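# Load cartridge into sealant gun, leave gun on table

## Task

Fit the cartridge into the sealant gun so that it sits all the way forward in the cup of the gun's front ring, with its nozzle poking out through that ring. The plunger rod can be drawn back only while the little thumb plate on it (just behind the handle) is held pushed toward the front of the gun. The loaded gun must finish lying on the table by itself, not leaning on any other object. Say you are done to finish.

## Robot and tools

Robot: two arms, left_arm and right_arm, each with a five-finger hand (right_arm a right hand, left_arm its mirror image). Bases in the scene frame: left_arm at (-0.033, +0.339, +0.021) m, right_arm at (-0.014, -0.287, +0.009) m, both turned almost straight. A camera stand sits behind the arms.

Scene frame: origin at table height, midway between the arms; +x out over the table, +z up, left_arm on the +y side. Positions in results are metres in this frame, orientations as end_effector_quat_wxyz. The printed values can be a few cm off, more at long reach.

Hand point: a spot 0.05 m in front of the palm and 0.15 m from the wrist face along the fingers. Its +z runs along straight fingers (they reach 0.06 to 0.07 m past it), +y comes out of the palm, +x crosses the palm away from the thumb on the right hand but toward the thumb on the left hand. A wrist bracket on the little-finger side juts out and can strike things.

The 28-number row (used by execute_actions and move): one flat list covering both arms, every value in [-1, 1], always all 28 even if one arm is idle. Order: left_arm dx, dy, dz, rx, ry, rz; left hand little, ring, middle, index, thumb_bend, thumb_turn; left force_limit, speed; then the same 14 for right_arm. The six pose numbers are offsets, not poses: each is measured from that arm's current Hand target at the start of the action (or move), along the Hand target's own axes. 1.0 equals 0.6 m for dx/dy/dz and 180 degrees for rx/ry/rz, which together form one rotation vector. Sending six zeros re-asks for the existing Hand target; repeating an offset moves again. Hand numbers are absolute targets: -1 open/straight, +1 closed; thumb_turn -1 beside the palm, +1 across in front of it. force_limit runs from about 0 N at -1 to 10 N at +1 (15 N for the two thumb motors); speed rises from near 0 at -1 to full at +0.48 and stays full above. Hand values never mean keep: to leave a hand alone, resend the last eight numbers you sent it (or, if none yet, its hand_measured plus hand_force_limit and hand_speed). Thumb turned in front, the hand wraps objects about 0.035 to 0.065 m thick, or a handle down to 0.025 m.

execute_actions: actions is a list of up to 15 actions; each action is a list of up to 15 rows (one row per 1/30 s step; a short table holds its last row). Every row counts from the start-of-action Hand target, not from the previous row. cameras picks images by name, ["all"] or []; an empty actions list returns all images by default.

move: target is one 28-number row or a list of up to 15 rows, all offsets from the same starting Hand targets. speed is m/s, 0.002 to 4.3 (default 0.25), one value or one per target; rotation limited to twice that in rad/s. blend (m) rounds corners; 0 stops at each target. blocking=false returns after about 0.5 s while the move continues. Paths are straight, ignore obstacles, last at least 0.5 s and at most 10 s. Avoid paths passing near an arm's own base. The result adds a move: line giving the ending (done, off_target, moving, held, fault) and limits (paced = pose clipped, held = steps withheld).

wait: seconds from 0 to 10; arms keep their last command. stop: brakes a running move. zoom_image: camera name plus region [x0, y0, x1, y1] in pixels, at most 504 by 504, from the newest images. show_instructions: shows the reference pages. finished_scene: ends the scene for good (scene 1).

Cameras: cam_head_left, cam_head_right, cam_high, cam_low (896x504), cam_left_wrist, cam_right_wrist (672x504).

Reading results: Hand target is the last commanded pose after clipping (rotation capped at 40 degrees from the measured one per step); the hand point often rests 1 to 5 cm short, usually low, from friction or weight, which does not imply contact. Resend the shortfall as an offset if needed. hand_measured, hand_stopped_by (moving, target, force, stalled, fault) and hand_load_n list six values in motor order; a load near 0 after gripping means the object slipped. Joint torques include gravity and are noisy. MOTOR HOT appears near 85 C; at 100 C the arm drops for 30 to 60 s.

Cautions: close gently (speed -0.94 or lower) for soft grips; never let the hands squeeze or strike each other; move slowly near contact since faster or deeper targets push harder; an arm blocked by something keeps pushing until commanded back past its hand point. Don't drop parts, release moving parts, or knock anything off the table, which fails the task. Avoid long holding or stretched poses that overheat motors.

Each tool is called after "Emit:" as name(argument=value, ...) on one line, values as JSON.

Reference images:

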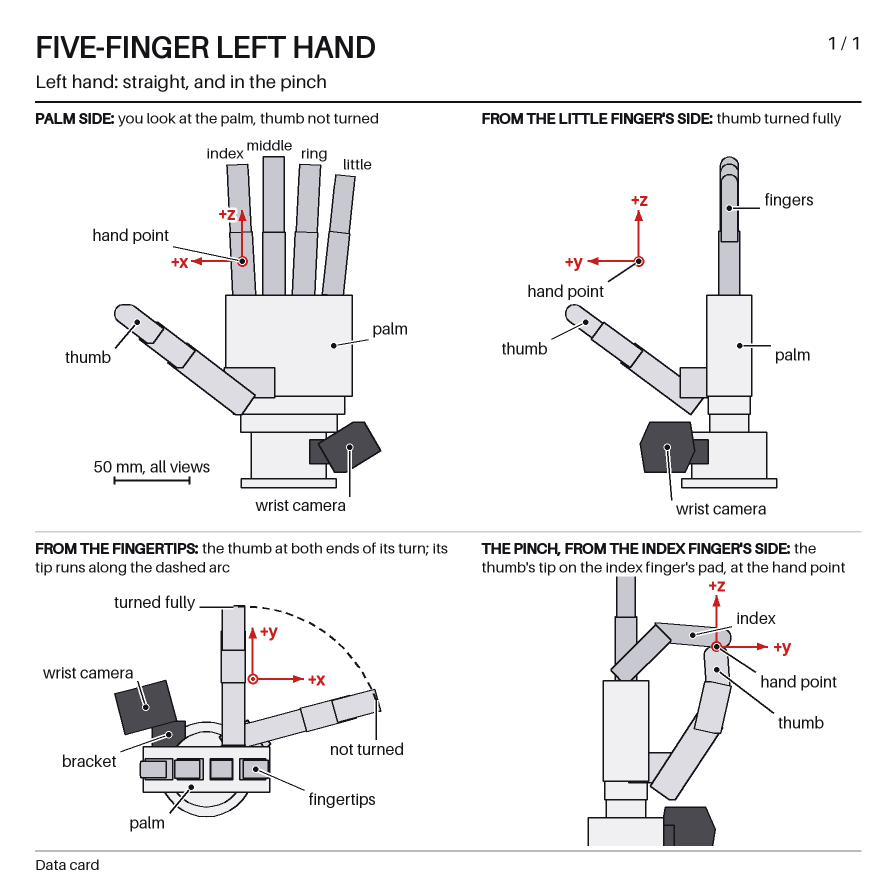

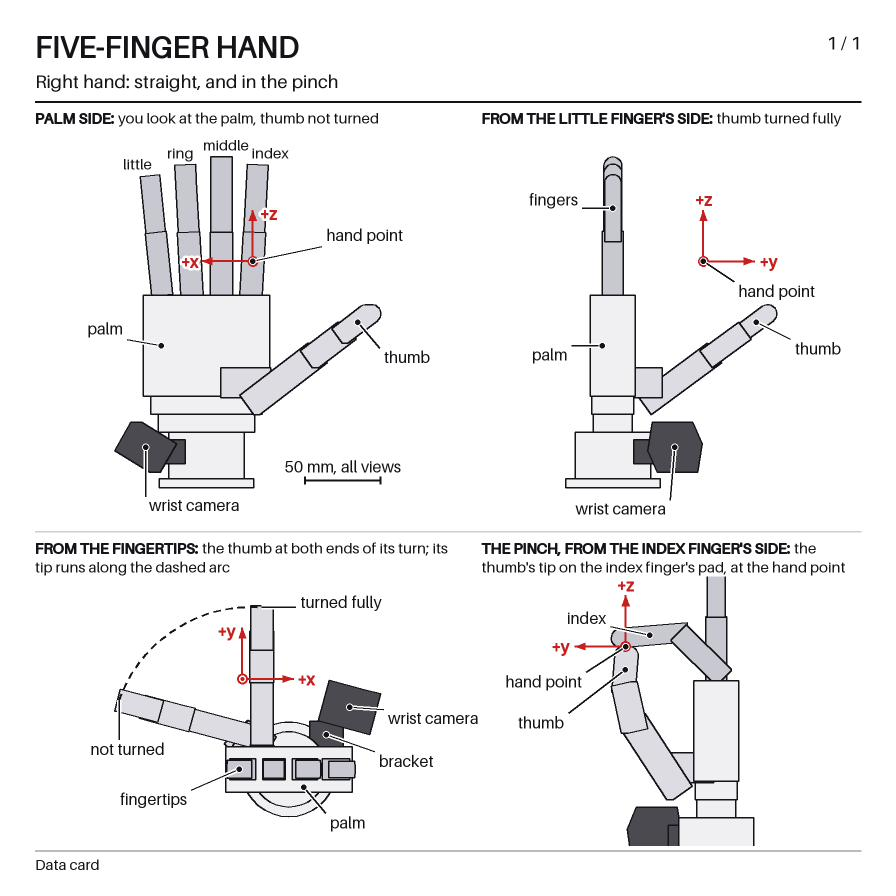

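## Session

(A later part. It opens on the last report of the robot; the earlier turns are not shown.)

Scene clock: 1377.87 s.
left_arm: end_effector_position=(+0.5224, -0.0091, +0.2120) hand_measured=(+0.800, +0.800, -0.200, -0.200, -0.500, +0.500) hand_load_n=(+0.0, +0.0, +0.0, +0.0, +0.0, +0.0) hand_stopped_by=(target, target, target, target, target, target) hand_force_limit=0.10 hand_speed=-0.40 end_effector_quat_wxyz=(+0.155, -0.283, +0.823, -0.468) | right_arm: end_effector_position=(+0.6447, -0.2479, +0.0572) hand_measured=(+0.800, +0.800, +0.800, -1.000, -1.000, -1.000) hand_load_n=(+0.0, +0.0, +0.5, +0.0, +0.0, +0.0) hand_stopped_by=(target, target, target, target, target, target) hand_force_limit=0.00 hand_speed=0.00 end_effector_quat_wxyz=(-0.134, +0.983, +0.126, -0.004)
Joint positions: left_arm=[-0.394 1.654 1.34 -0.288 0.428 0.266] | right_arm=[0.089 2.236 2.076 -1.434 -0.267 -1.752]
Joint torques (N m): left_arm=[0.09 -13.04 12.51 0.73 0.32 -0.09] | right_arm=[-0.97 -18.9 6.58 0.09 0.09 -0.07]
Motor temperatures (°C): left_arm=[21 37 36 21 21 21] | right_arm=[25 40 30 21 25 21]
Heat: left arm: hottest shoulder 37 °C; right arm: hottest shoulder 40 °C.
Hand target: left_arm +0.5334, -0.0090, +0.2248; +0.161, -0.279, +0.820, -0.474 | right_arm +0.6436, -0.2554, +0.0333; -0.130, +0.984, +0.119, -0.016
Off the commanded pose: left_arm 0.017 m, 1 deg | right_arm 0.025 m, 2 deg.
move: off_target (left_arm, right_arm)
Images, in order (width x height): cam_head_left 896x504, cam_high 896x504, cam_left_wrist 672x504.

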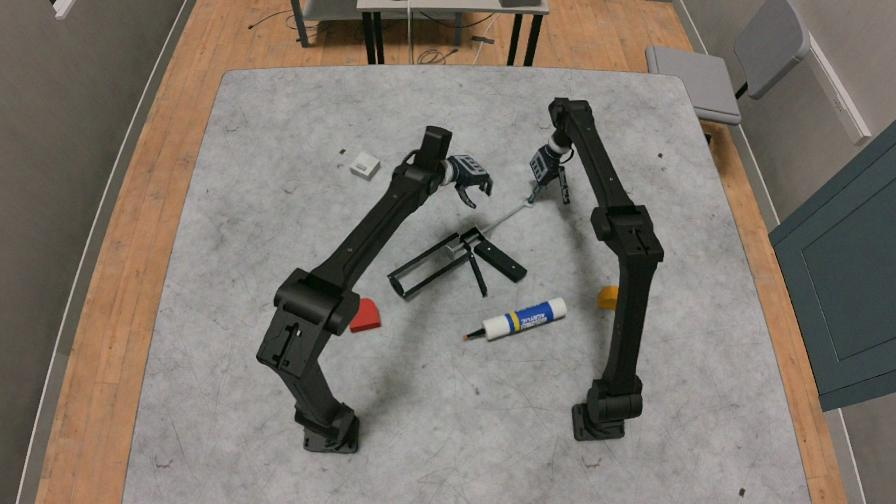

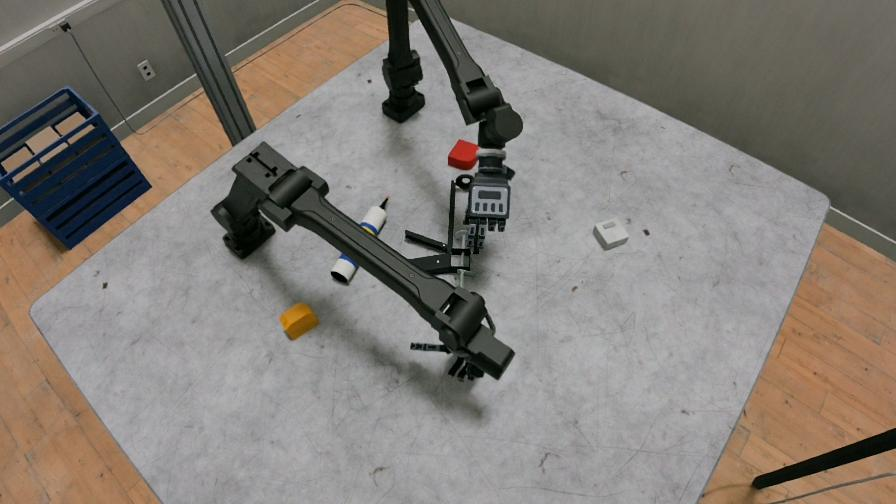

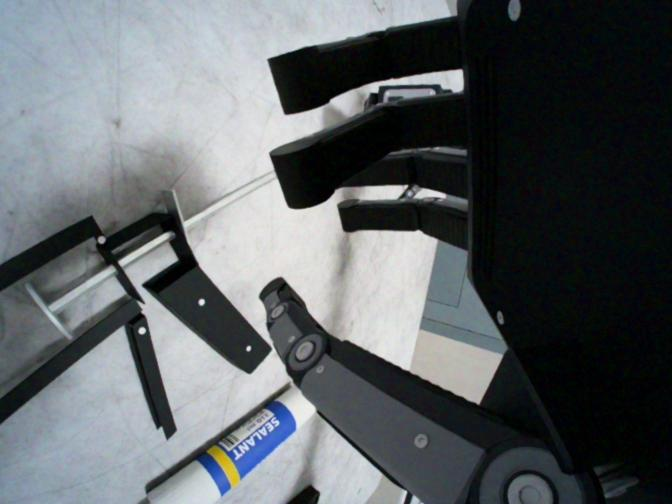

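Emit:
move(target=[0.0103,0.1515,0.1048,0,0,0,0.8,0.8,-0.2,-0.2,-0.6,-0.15,0.1,-0.3,0,0,0,0,0,0,0.8,0.8,0.8,-1,-1,-1,0,0], speed=0.15, cameras=["cam_head_left","cam_high","cam_low","cam_left_wrist"])

Emit:
zoom_image(camera="cam_high", region=[440, 220, 500, 290])

Emit:
zoom_image(camera="cam_head_left", region=[450, 200, 510, 260])

Scene clock: 1458.60 s.
left_arm: end_effector_position=(+0.5317, -0.0126, +0.1142) hand_measured=(+0.800, +0.800, -0.200, -0.200, -0.600, -0.150) hand_load_n=(+0.0, +0.0, +0.0, +0.0, -0.5, +0.0) hand_stopped_by=(target, target, target, target, target, target) hand_force_limit=0.10 hand_speed=-0.30 end_effector_quat_wxyz=(+0.157, -0.284, +0.823, -0.467) | right_arm: end_effector_position=(+0.6447, -0.2479, +0.0572) hand_measured=(+0.800, +0.800, +0.800, -1.000, -1.000, -1.000) hand_load_n=(+0.0, +0.0, +0.0, +0.0, +0.0, +0.0) hand_stopped_by=(target, target, target, target, target, target) hand_force_limit=0.00 hand_speed=0.00 end_effector_quat_wxyz=(-0.134, +0.983, +0.126, -0.004)
Joint positions: left_arm=[-0.395 1.783 1.233 -0.05 0.422 0.266] | right_arm=[0.089 2.236 2.076 -1.434 -0.267 -1.752]
Joint torques (N m): left_arm=[-1.85 -13.57 8.98 2.4 0.03 -0.21] | right_arm=[-0.79 -18.84 6.42 0.36 0.09 -0.07]
Motor temperatures (°C): left_arm=[21 34 41 21 21 21] | right_arm=[25 40 29 21 25 21]
Heat: left arm: hottest elbow 41 °C; right arm: hottest shoulder 40 °C.
Hand target: left_arm +0.5340, -0.0200, +0.1145; +0.161, -0.279, +0.820, -0.474 | right_arm +0.6436, -0.2554, +0.0333; -0.130, +0.984, +0.119, -0.016
Off the commanded pose: left_arm 0.008 m, 1 deg | right_arm 0.025 m, 2 deg.
move: off_target (right_arm)
Images, in order (width x height): cam_head_left 896x504, cam_high 896x504, cam_low 896x504, cam_left_wrist 672x504.

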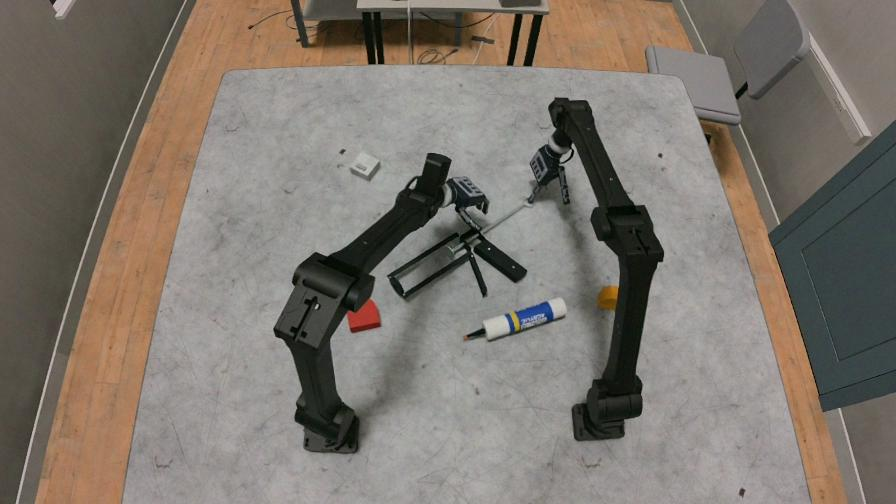

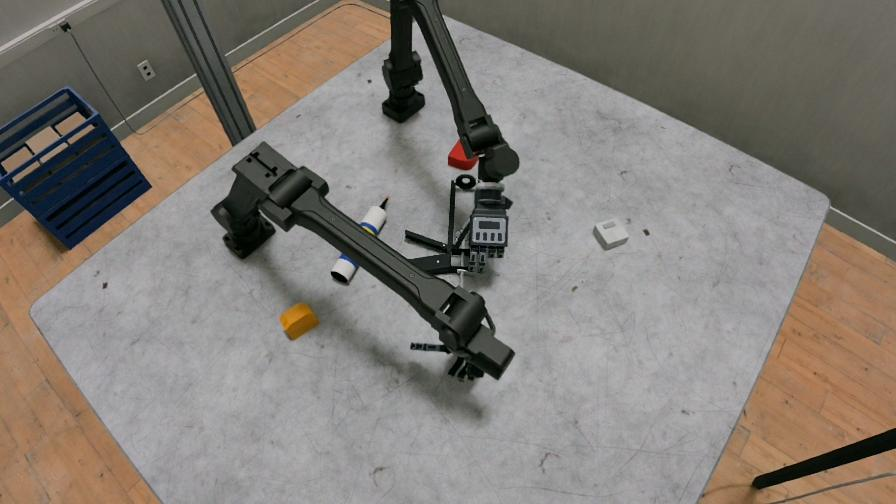

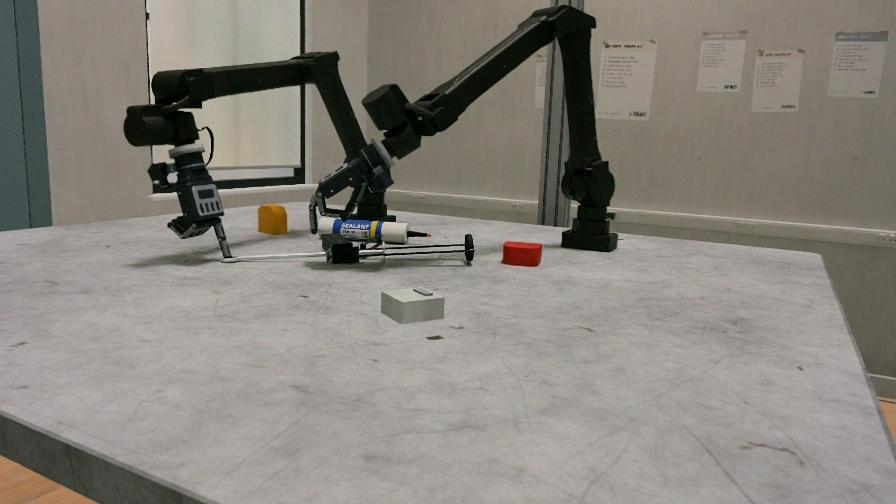

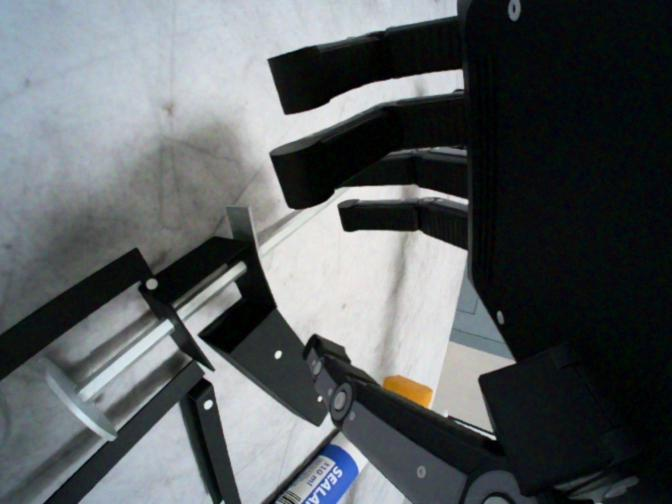

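Scaled by 7.200 from the camera's 896x504 image, which has a finer 1280x720 frame.

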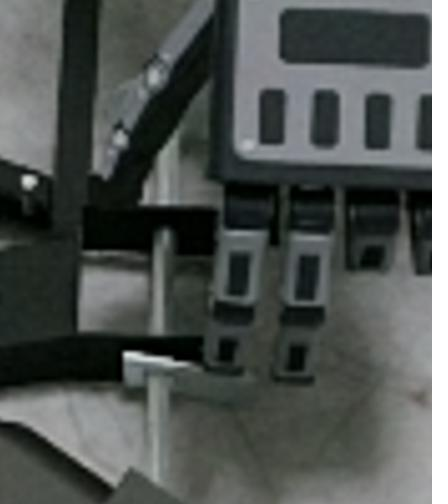

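Scaled by 8.400 from the camera's 896x504 image, which has a finer 1280x720 frame.

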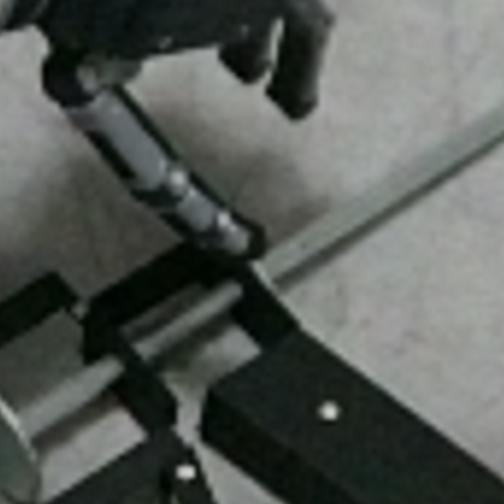

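Emit:
move(target=[-0.0027,0.056,0.0347,0,0,0,0.8,0.8,-0.2,-0.2,-0.6,-0.05,0.1,-0.3,0,0,0,0,0,0,0.8,0.8,0.8,-1,-1,-1,0,0], speed=0.12, cameras=["cam_head_left","cam_high","cam_low","cam_left_wrist"])

Emit:
zoom_image(camera="cam_high", region=[440, 220, 500, 290])

Emit:
zoom_image(camera="cam_head_left", region=[450, 200, 510, 260])

Emit:
zoom_image(camera="cam_left_wrist", region=[140, 200, 400, 440])

Scene clock: 1477.53 s.
left_arm: end_effector_position=(+0.5342, -0.0136, +0.0774) hand_measured=(+0.800, +0.800, -0.200, -0.200, -0.600, -0.050) hand_load_n=(+0.0, +0.0, +0.0, +0.0, +0.0, +0.0) hand_stopped_by=(target, target, target, target, target, target) hand_force_limit=0.10 hand_speed=-0.30 end_effector_quat_wxyz=(+0.159, -0.282, +0.823, -0.468) | right_arm: end_effector_position=(+0.6447, -0.2479, +0.0572) hand_measured=(+0.800, +0.800, +0.800, -1.000, -1.000, -1.000) hand_load_n=(+0.0, +0.0, +0.0, +0.5, +0.0, +0.0) hand_stopped_by=(target, target, target, target, target, target) hand_force_limit=0.00 hand_speed=0.00 end_effector_quat_wxyz=(-0.134, +0.983, +0.126, -0.004)
Joint positions: left_arm=[-0.395 1.842 1.204 0.042 0.422 0.267] | right_arm=[0.089 2.236 2.076 -1.434 -0.267 -1.752]
Joint torques (N m): left_arm=[-1.73 -13.57 7.98 2.45 0.04 -0.21] | right_arm=[-0.79 -18.43 6.52 0.34 0.1 -0.09]
Heat: left arm: hottest elbow 40 °C; right arm: hottest shoulder 40 °C.
Hand target: left_arm +0.5360, -0.0200, +0.0751; +0.161, -0.279, +0.820, -0.474 | right_arm +0.6436, -0.2554, +0.0333; -0.130, +0.984, +0.119, -0.016
Off the commanded pose: left_arm 0.007 m, 1 deg | right_arm 0.025 m, 2 deg.
move: off_target (right_arm)
Images, in order (width x height): cam_head_left 896x504, cam_high 896x504, cam_low 896x504, cam_left_wrist 672x504.

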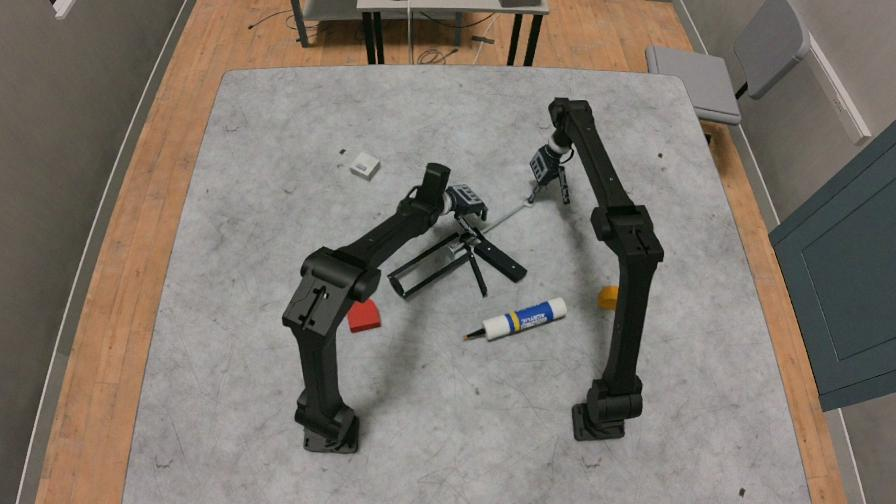

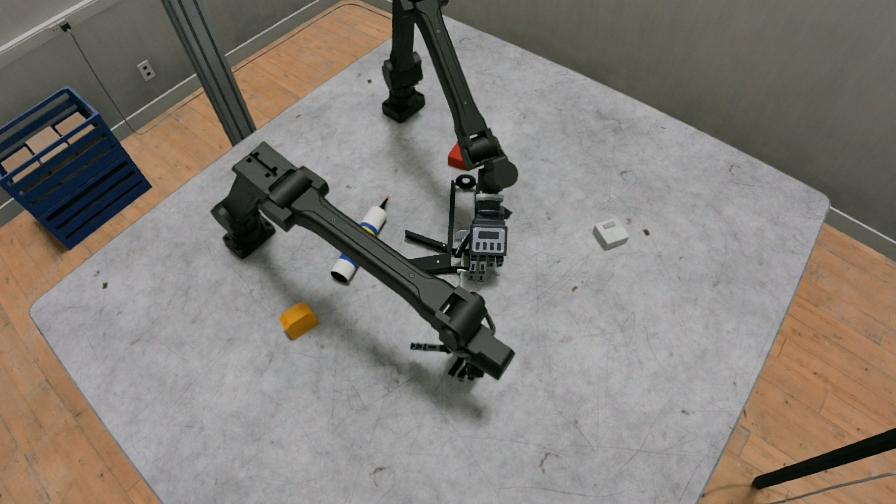

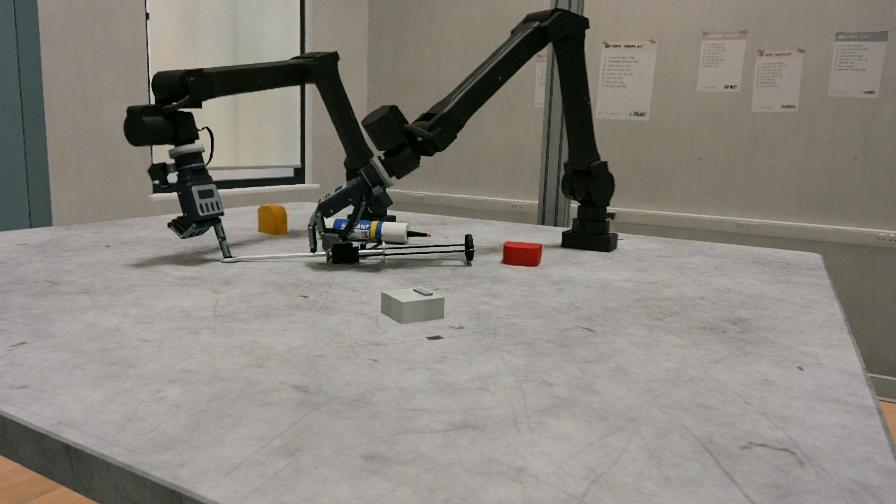

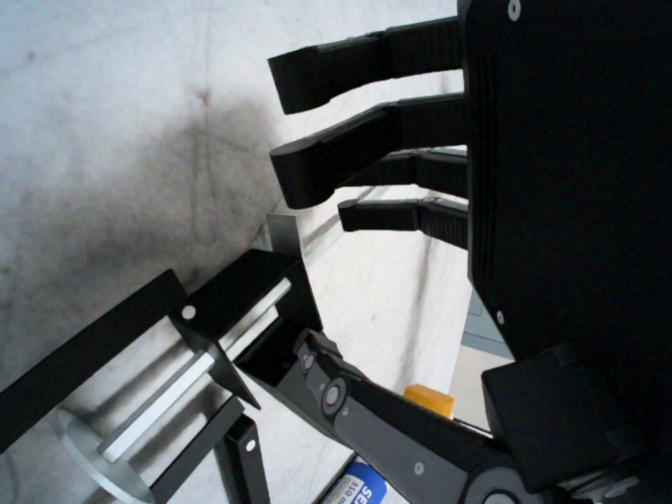

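Scaled by 7.200 from the camera's 896x504 image, which has a finer 1280x720 frame.

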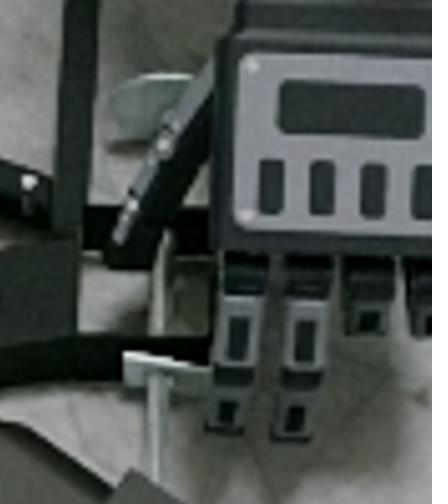

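Scaled by 8.400 from the camera's 896x504 image, which has a finer 1280x720 frame.

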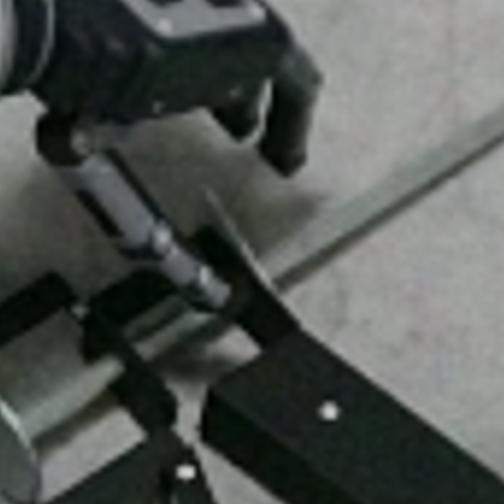

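Scaled by 1.938 from the camera's 672x504 image, which has a finer 960x720 frame.

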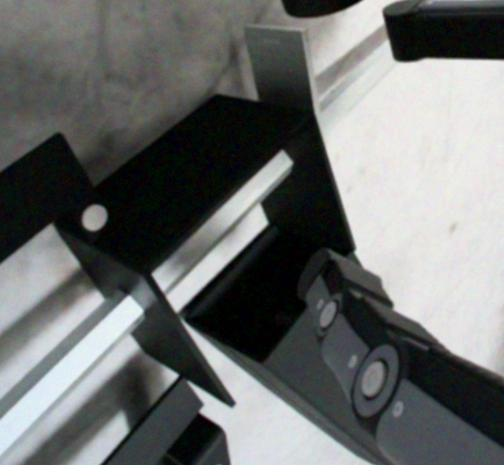

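Emit:
move(target=[0,0.0578,0.0333,0,0,0,0.8,0.8,-0.2,-0.2,-0.6,-0.05,0.1,-0.3,0,0,0,0,0,0,0.8,0.8,0.8,-1,-1,-1,0,0], speed=0.1, cameras=["cam_head_left","cam_high","cam_low","cam_left_wrist"])

Emit:
zoom_image(camera="cam_high", region=[440, 220, 500, 290])

Emit:
zoom_image(camera="cam_head_left", region=[450, 200, 510, 260])

Emit:
zoom_image(camera="cam_left_wrist", region=[140, 200, 400, 440])

Emit:
zoom_image(camera="cam_low", region=[300, 210, 380, 265])

Scene clock: 1495.40 s.
left_arm: end_effector_position=(+0.5383, -0.0154, +0.0496) hand_measured=(+0.800, +0.800, -0.200, -0.200, -0.600, -0.050) hand_load_n=(+0.0, +0.5, -0.5, +0.0, +0.0, +0.0) hand_stopped_by=(target, target, target, target, target, target) hand_force_limit=0.10 hand_speed=-0.30 end_effector_quat_wxyz=(+0.166, -0.278, +0.819, -0.474) | right_arm: end_effector_position=(+0.6447, -0.2479, +0.0572) hand_measured=(+0.800, +0.800, +0.800, -1.000, -1.000, -1.000) hand_load_n=(+0.5, +0.0, +0.0, +0.0, +0.0, +0.0) hand_stopped_by=(target, target, target, target, target, target) hand_force_limit=0.00 hand_speed=0.00 end_effector_quat_wxyz=(-0.134, +0.983, +0.126, -0.004)
Joint positions: left_arm=[-0.395 1.895 1.181 0.14 0.422 0.267] | right_arm=[0.089 2.236 2.076 -1.434 -0.267 -1.752]
Joint torques (N m): left_arm=[-1.9 -12.22 7.32 2.44 0.05 -0.15] | right_arm=[-0.73 -18.43 6.58 0.31 0.11 -0.07]
Heat: left arm: hottest elbow 40 °C; right arm: hottest shoulder 40 °C.
Hand target: left_arm +0.5359, -0.0200, +0.0350; +0.161, -0.279, +0.820, -0.474 | right_arm +0.6436, -0.2554, +0.0333; -0.130, +0.984, +0.119, -0.016
Off the commanded pose: left_arm 0.015 m, 1 deg | right_arm 0.025 m, 2 deg.
move: off_target (left_arm, right_arm)
Images, in order (width x height): cam_head_left 896x504, cam_high 896x504, cam_low 896x504, cam_left_wrist 672x504.

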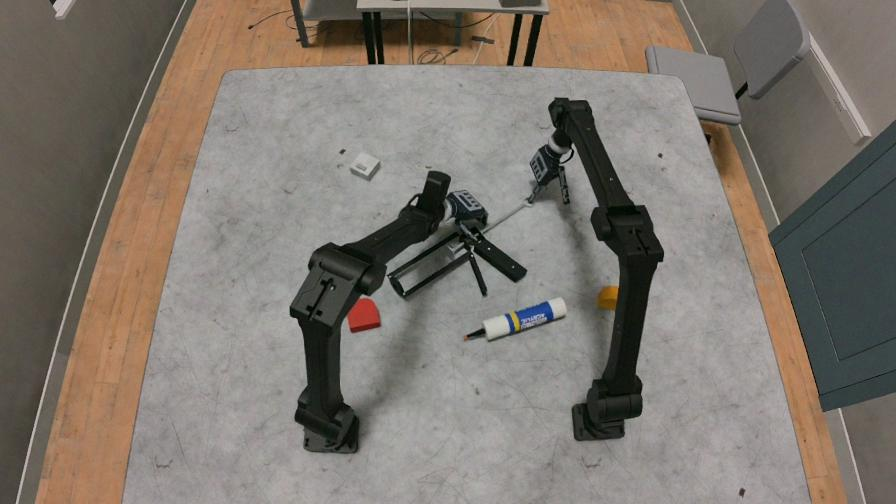

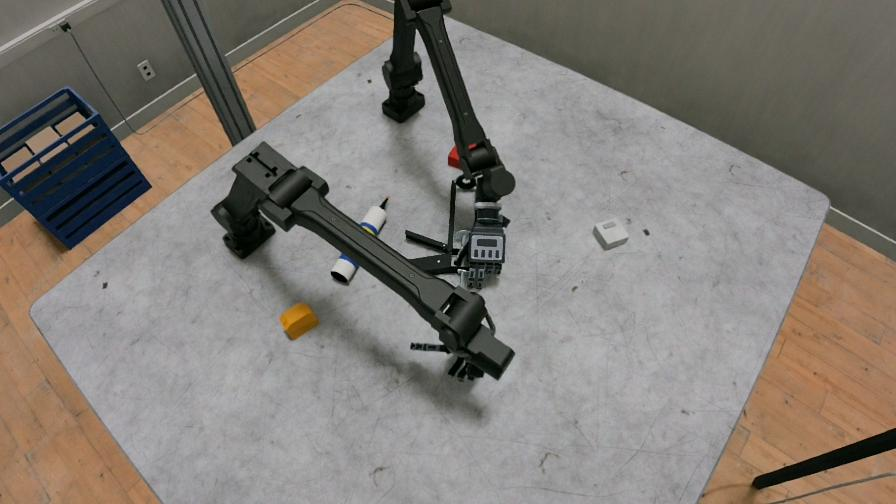

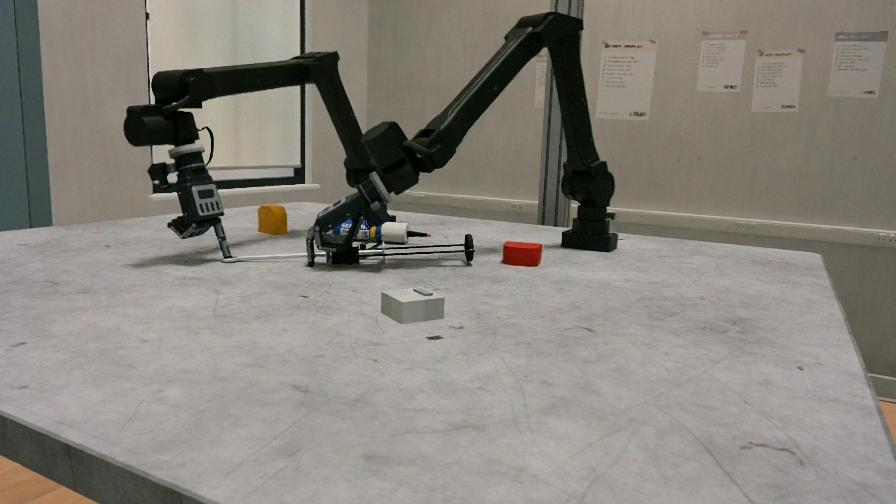

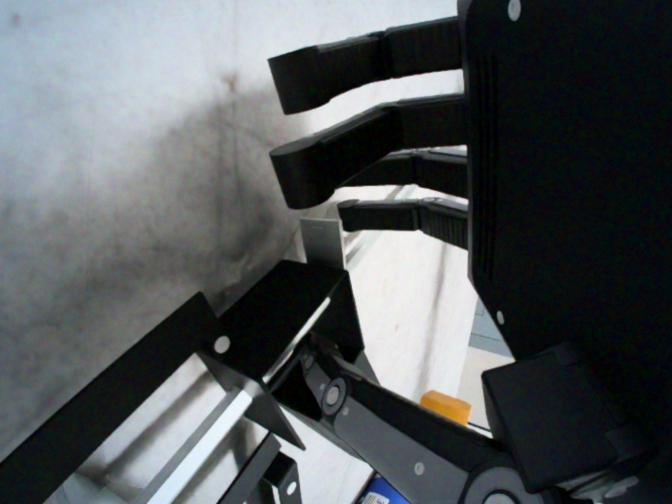

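Scaled by 7.200 from the camera's 896x504 image, which has a finer 1280x720 frame.

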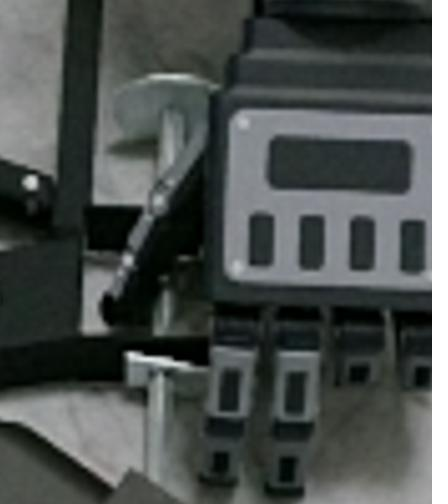

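Scaled by 8.400 from the camera's 896x504 image, which has a finer 1280x720 frame.

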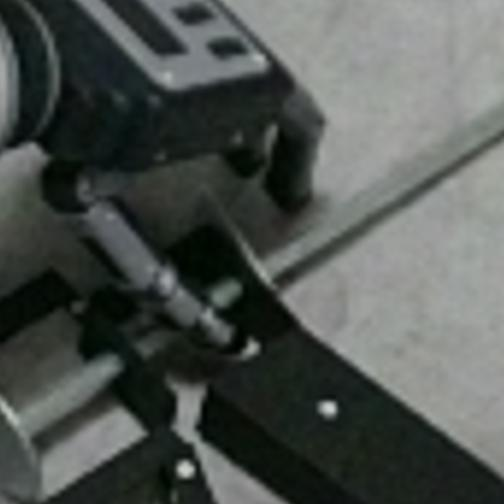

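Scaled by 1.938 from the camera's 672x504 image, which has a finer 960x720 frame.

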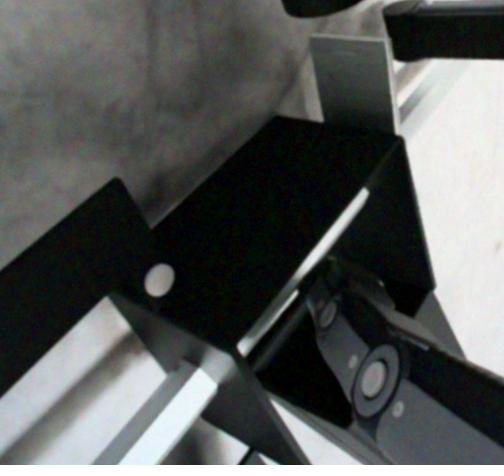

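Scaled by 6.300 from the camera's 896x504 image, which has a finer 1280x720 frame.

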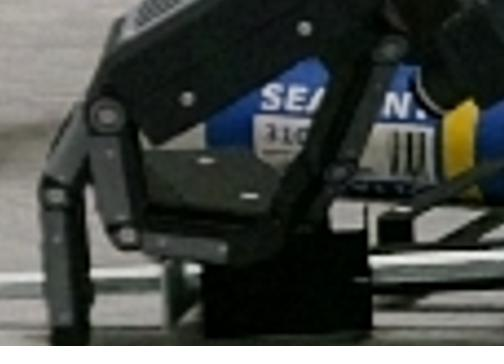

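Emit:
execute_actions(actions=[[[0,0,0,0,0,0,0.8,0.8,0.4,0.4,0.2,-0.05,0.2,-0.75,0,0,0,0,0,0,0.8,0.8,0.8,-1,-1,-1,0,0]],[[0,0,0,0,0,0,0.8,0.8,0.4,0.4,0.2,-0.05,0.2,-0.75,0,0,0,0,0,0,0.8,0.8,0.8,-1,-1,-1,0,0]],[[0,0,0,0,0,0,0.8,0.8,0.4,0.4,0.2,-0.05,0.2,-0.75,0,0,0,0,0,0,0.8,0.8,0.8,-1,-1,-1,0,0]]], cameras=["cam_head_left","cam_high","cam_low","cam_left_wrist"])

Emit:
zoom_image(camera="cam_high", region=[440, 220, 500, 290])

Emit:
zoom_image(camera="cam_low", region=[300, 210, 380, 265])

Emit:
zoom_image(camera="cam_left_wrist", region=[140, 200, 400, 440])

Scene clock: 1507.37 s.
left_arm: end_effector_position=(+0.5360, -0.0183, +0.0483) hand_measured=(+0.800, +0.800, +0.400, +0.162, -0.394, -0.050) hand_load_n=(+0.5, +0.0, +0.0, +8.0, +7.5, +3.0) hand_stopped_by=(target, target, target, force, force, target) hand_force_limit=0.20 hand_speed=-0.75 end_effector_quat_wxyz=(+0.162, -0.275, +0.819, -0.476) | right_arm: end_effector_position=(+0.6447, -0.2479, +0.0572) hand_measured=(+0.800, +0.800, +0.800, -1.000, -1.000, -1.000) hand_load_n=(+0.0, +0.0, +0.0, +0.0, +0.0, +0.0) hand_stopped_by=(target, target, target, target, target, target) hand_force_limit=0.00 hand_speed=0.00 end_effector_quat_wxyz=(-0.134, +0.983, +0.126, -0.004)
Joint positions: left_arm=[-0.398 1.898 1.181 0.142 0.429 0.267] | right_arm=[0.089 2.236 2.076 -1.434 -0.267 -1.752]
Joint torques (N m): left_arm=[-1.38 -13.1 7.46 2.25 0.02 -0.16] | right_arm=[-0.67 -19.08 6.48 0.43 0.13 -0.07]
Heat: left arm: hottest elbow 39 °C; right arm: hottest shoulder 40 °C.
Hand target: left_arm +0.5359, -0.0200, +0.0350; +0.161, -0.279, +0.820, -0.474 | right_arm +0.6436, -0.2554, +0.0333; -0.130, +0.984, +0.119, -0.016
Off the commanded pose: left_arm 0.013 m, 1 deg | right_arm 0.025 m, 2 deg.
Step readings (end_effector_position of left_arm | right_arm):
0: (+0.5383, -0.0154, +0.0496) | (+0.6447, -0.2479, +0.0572)
1: (+0.5383, -0.0154, +0.0496) | (+0.6447, -0.2479, +0.0572)
2: (+0.5383, -0.0154, +0.0496) | (+0.6447, -0.2479, +0.0572)
4: (+0.5385, -0.0157, +0.0499) | (+0.6447, -0.2479, +0.0572)
8: (+0.5383, -0.0159, +0.0501) | (+0.6447, -0.2479, +0.0572)
15: (+0.5371, -0.0176, +0.0491) | (+0.6447, -0.2479, +0.0572)
16: (+0.5371, -0.0176, +0.0491) | (+0.6447, -0.2479, +0.0572)
17: (+0.5369, -0.0178, +0.0488) | (+0.6447, -0.2479, +0.0572)
19: (+0.5364, -0.0180, +0.0484) | (+0.6447, -0.2479, +0.0572)
23: (+0.5362, -0.0181, +0.0482) | (+0.6447, -0.2479, +0.0572)
30: (+0.5360, -0.0183, +0.0483) | (+0.6447, -0.2479, +0.0572)
31: (+0.5360, -0.0183, +0.0483) | (+0.6447, -0.2479, +0.0572)
32: (+0.5360, -0.0183, +0.0483) | (+0.6447, -0.2479, +0.0572)
34: (+0.5360, -0.0183, +0.0483) | (+0.6447, -0.2479, +0.0572)
38: (+0.5360, -0.0183, +0.0483) | (+0.6447, -0.2479, +0.0572)
45: (+0.5360, -0.0183, +0.0483) | (+0.6447, -0.2479, +0.0572)
Images, in order (width x height): cam_head_left 896x504, cam_high 896x504, cam_low 896x504, cam_left_wrist 672x504.

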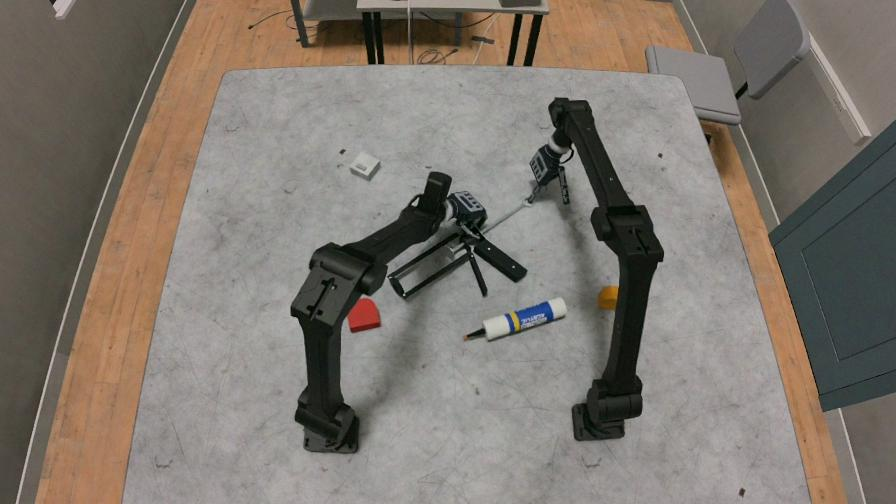

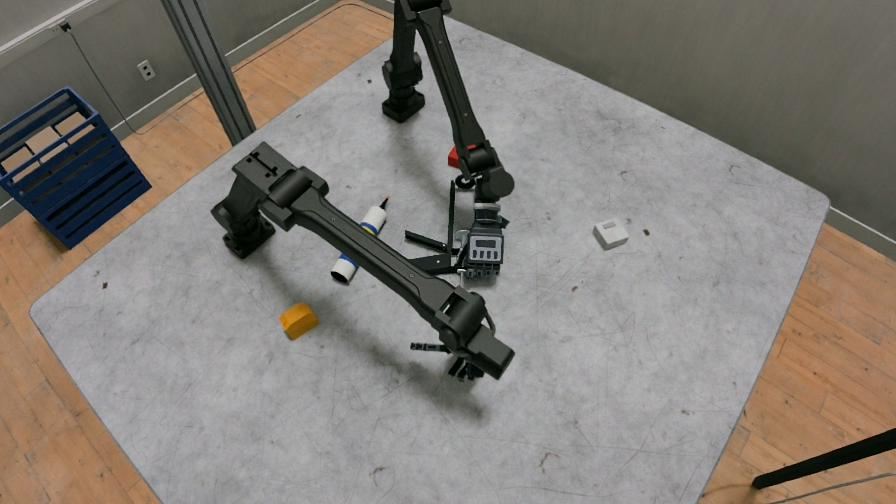

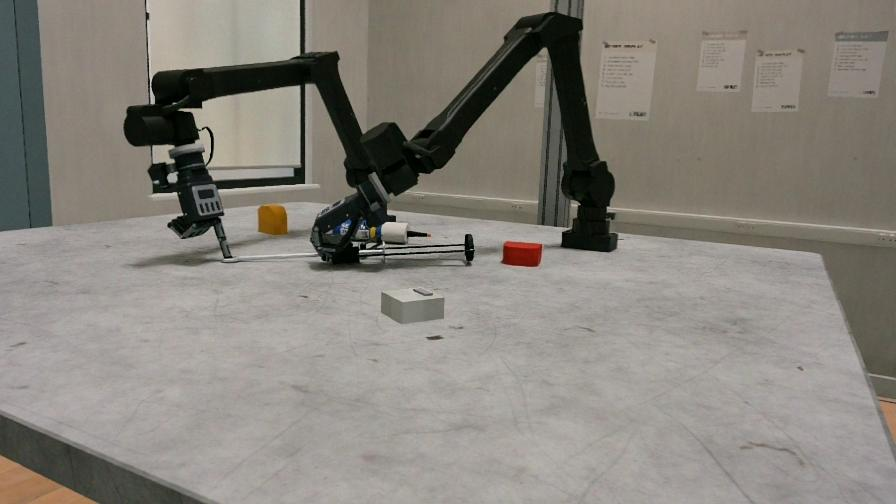

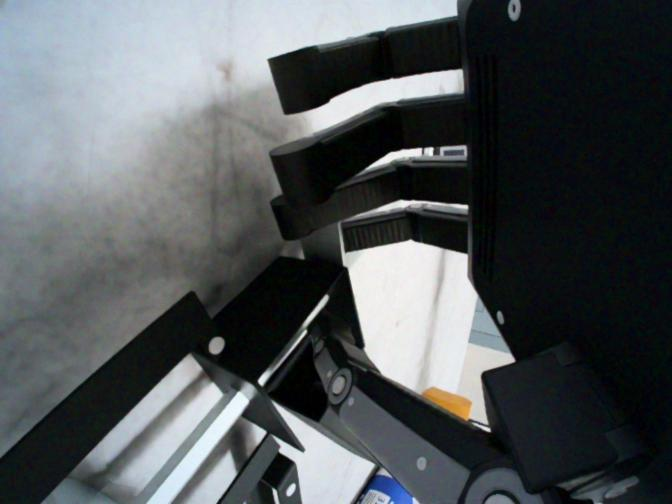

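Scaled by 7.200 from the camera's 896x504 image, which has a finer 1280x720 frame.

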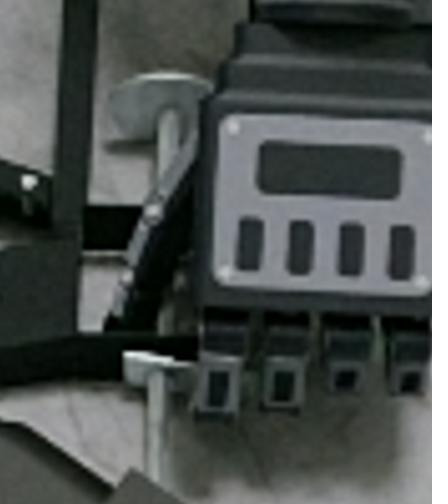

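Scaled by 6.300 from the camera's 896x504 image, which has a finer 1280x720 frame.

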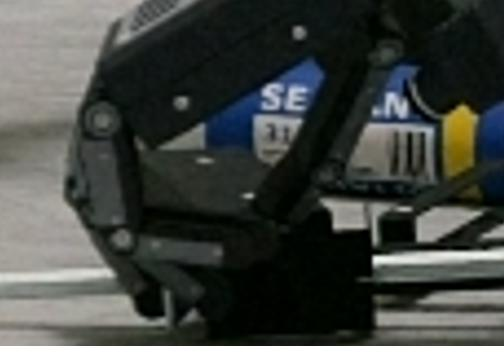

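Scaled by 1.938 from the camera's 672x504 image, which has a finer 960x720 frame.

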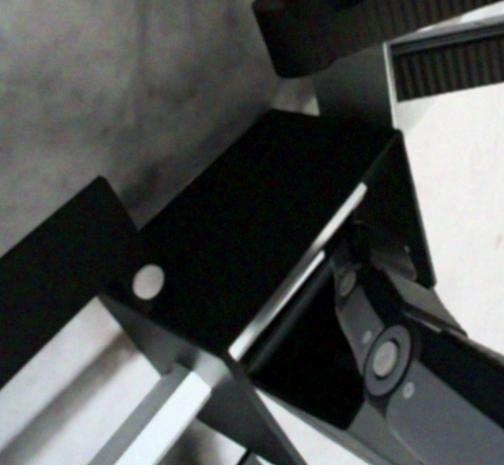

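Emit:
zoom_image(camera="cam_head_left", region=[450, 200, 510, 260])

Scaled by 8.400 from the camera's 896x504 image, which has a finer 1280x720 frame.

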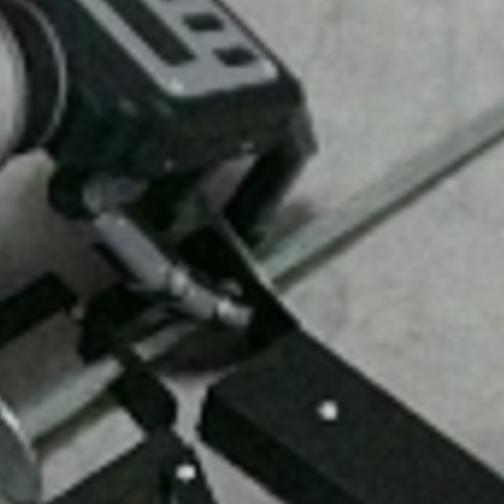

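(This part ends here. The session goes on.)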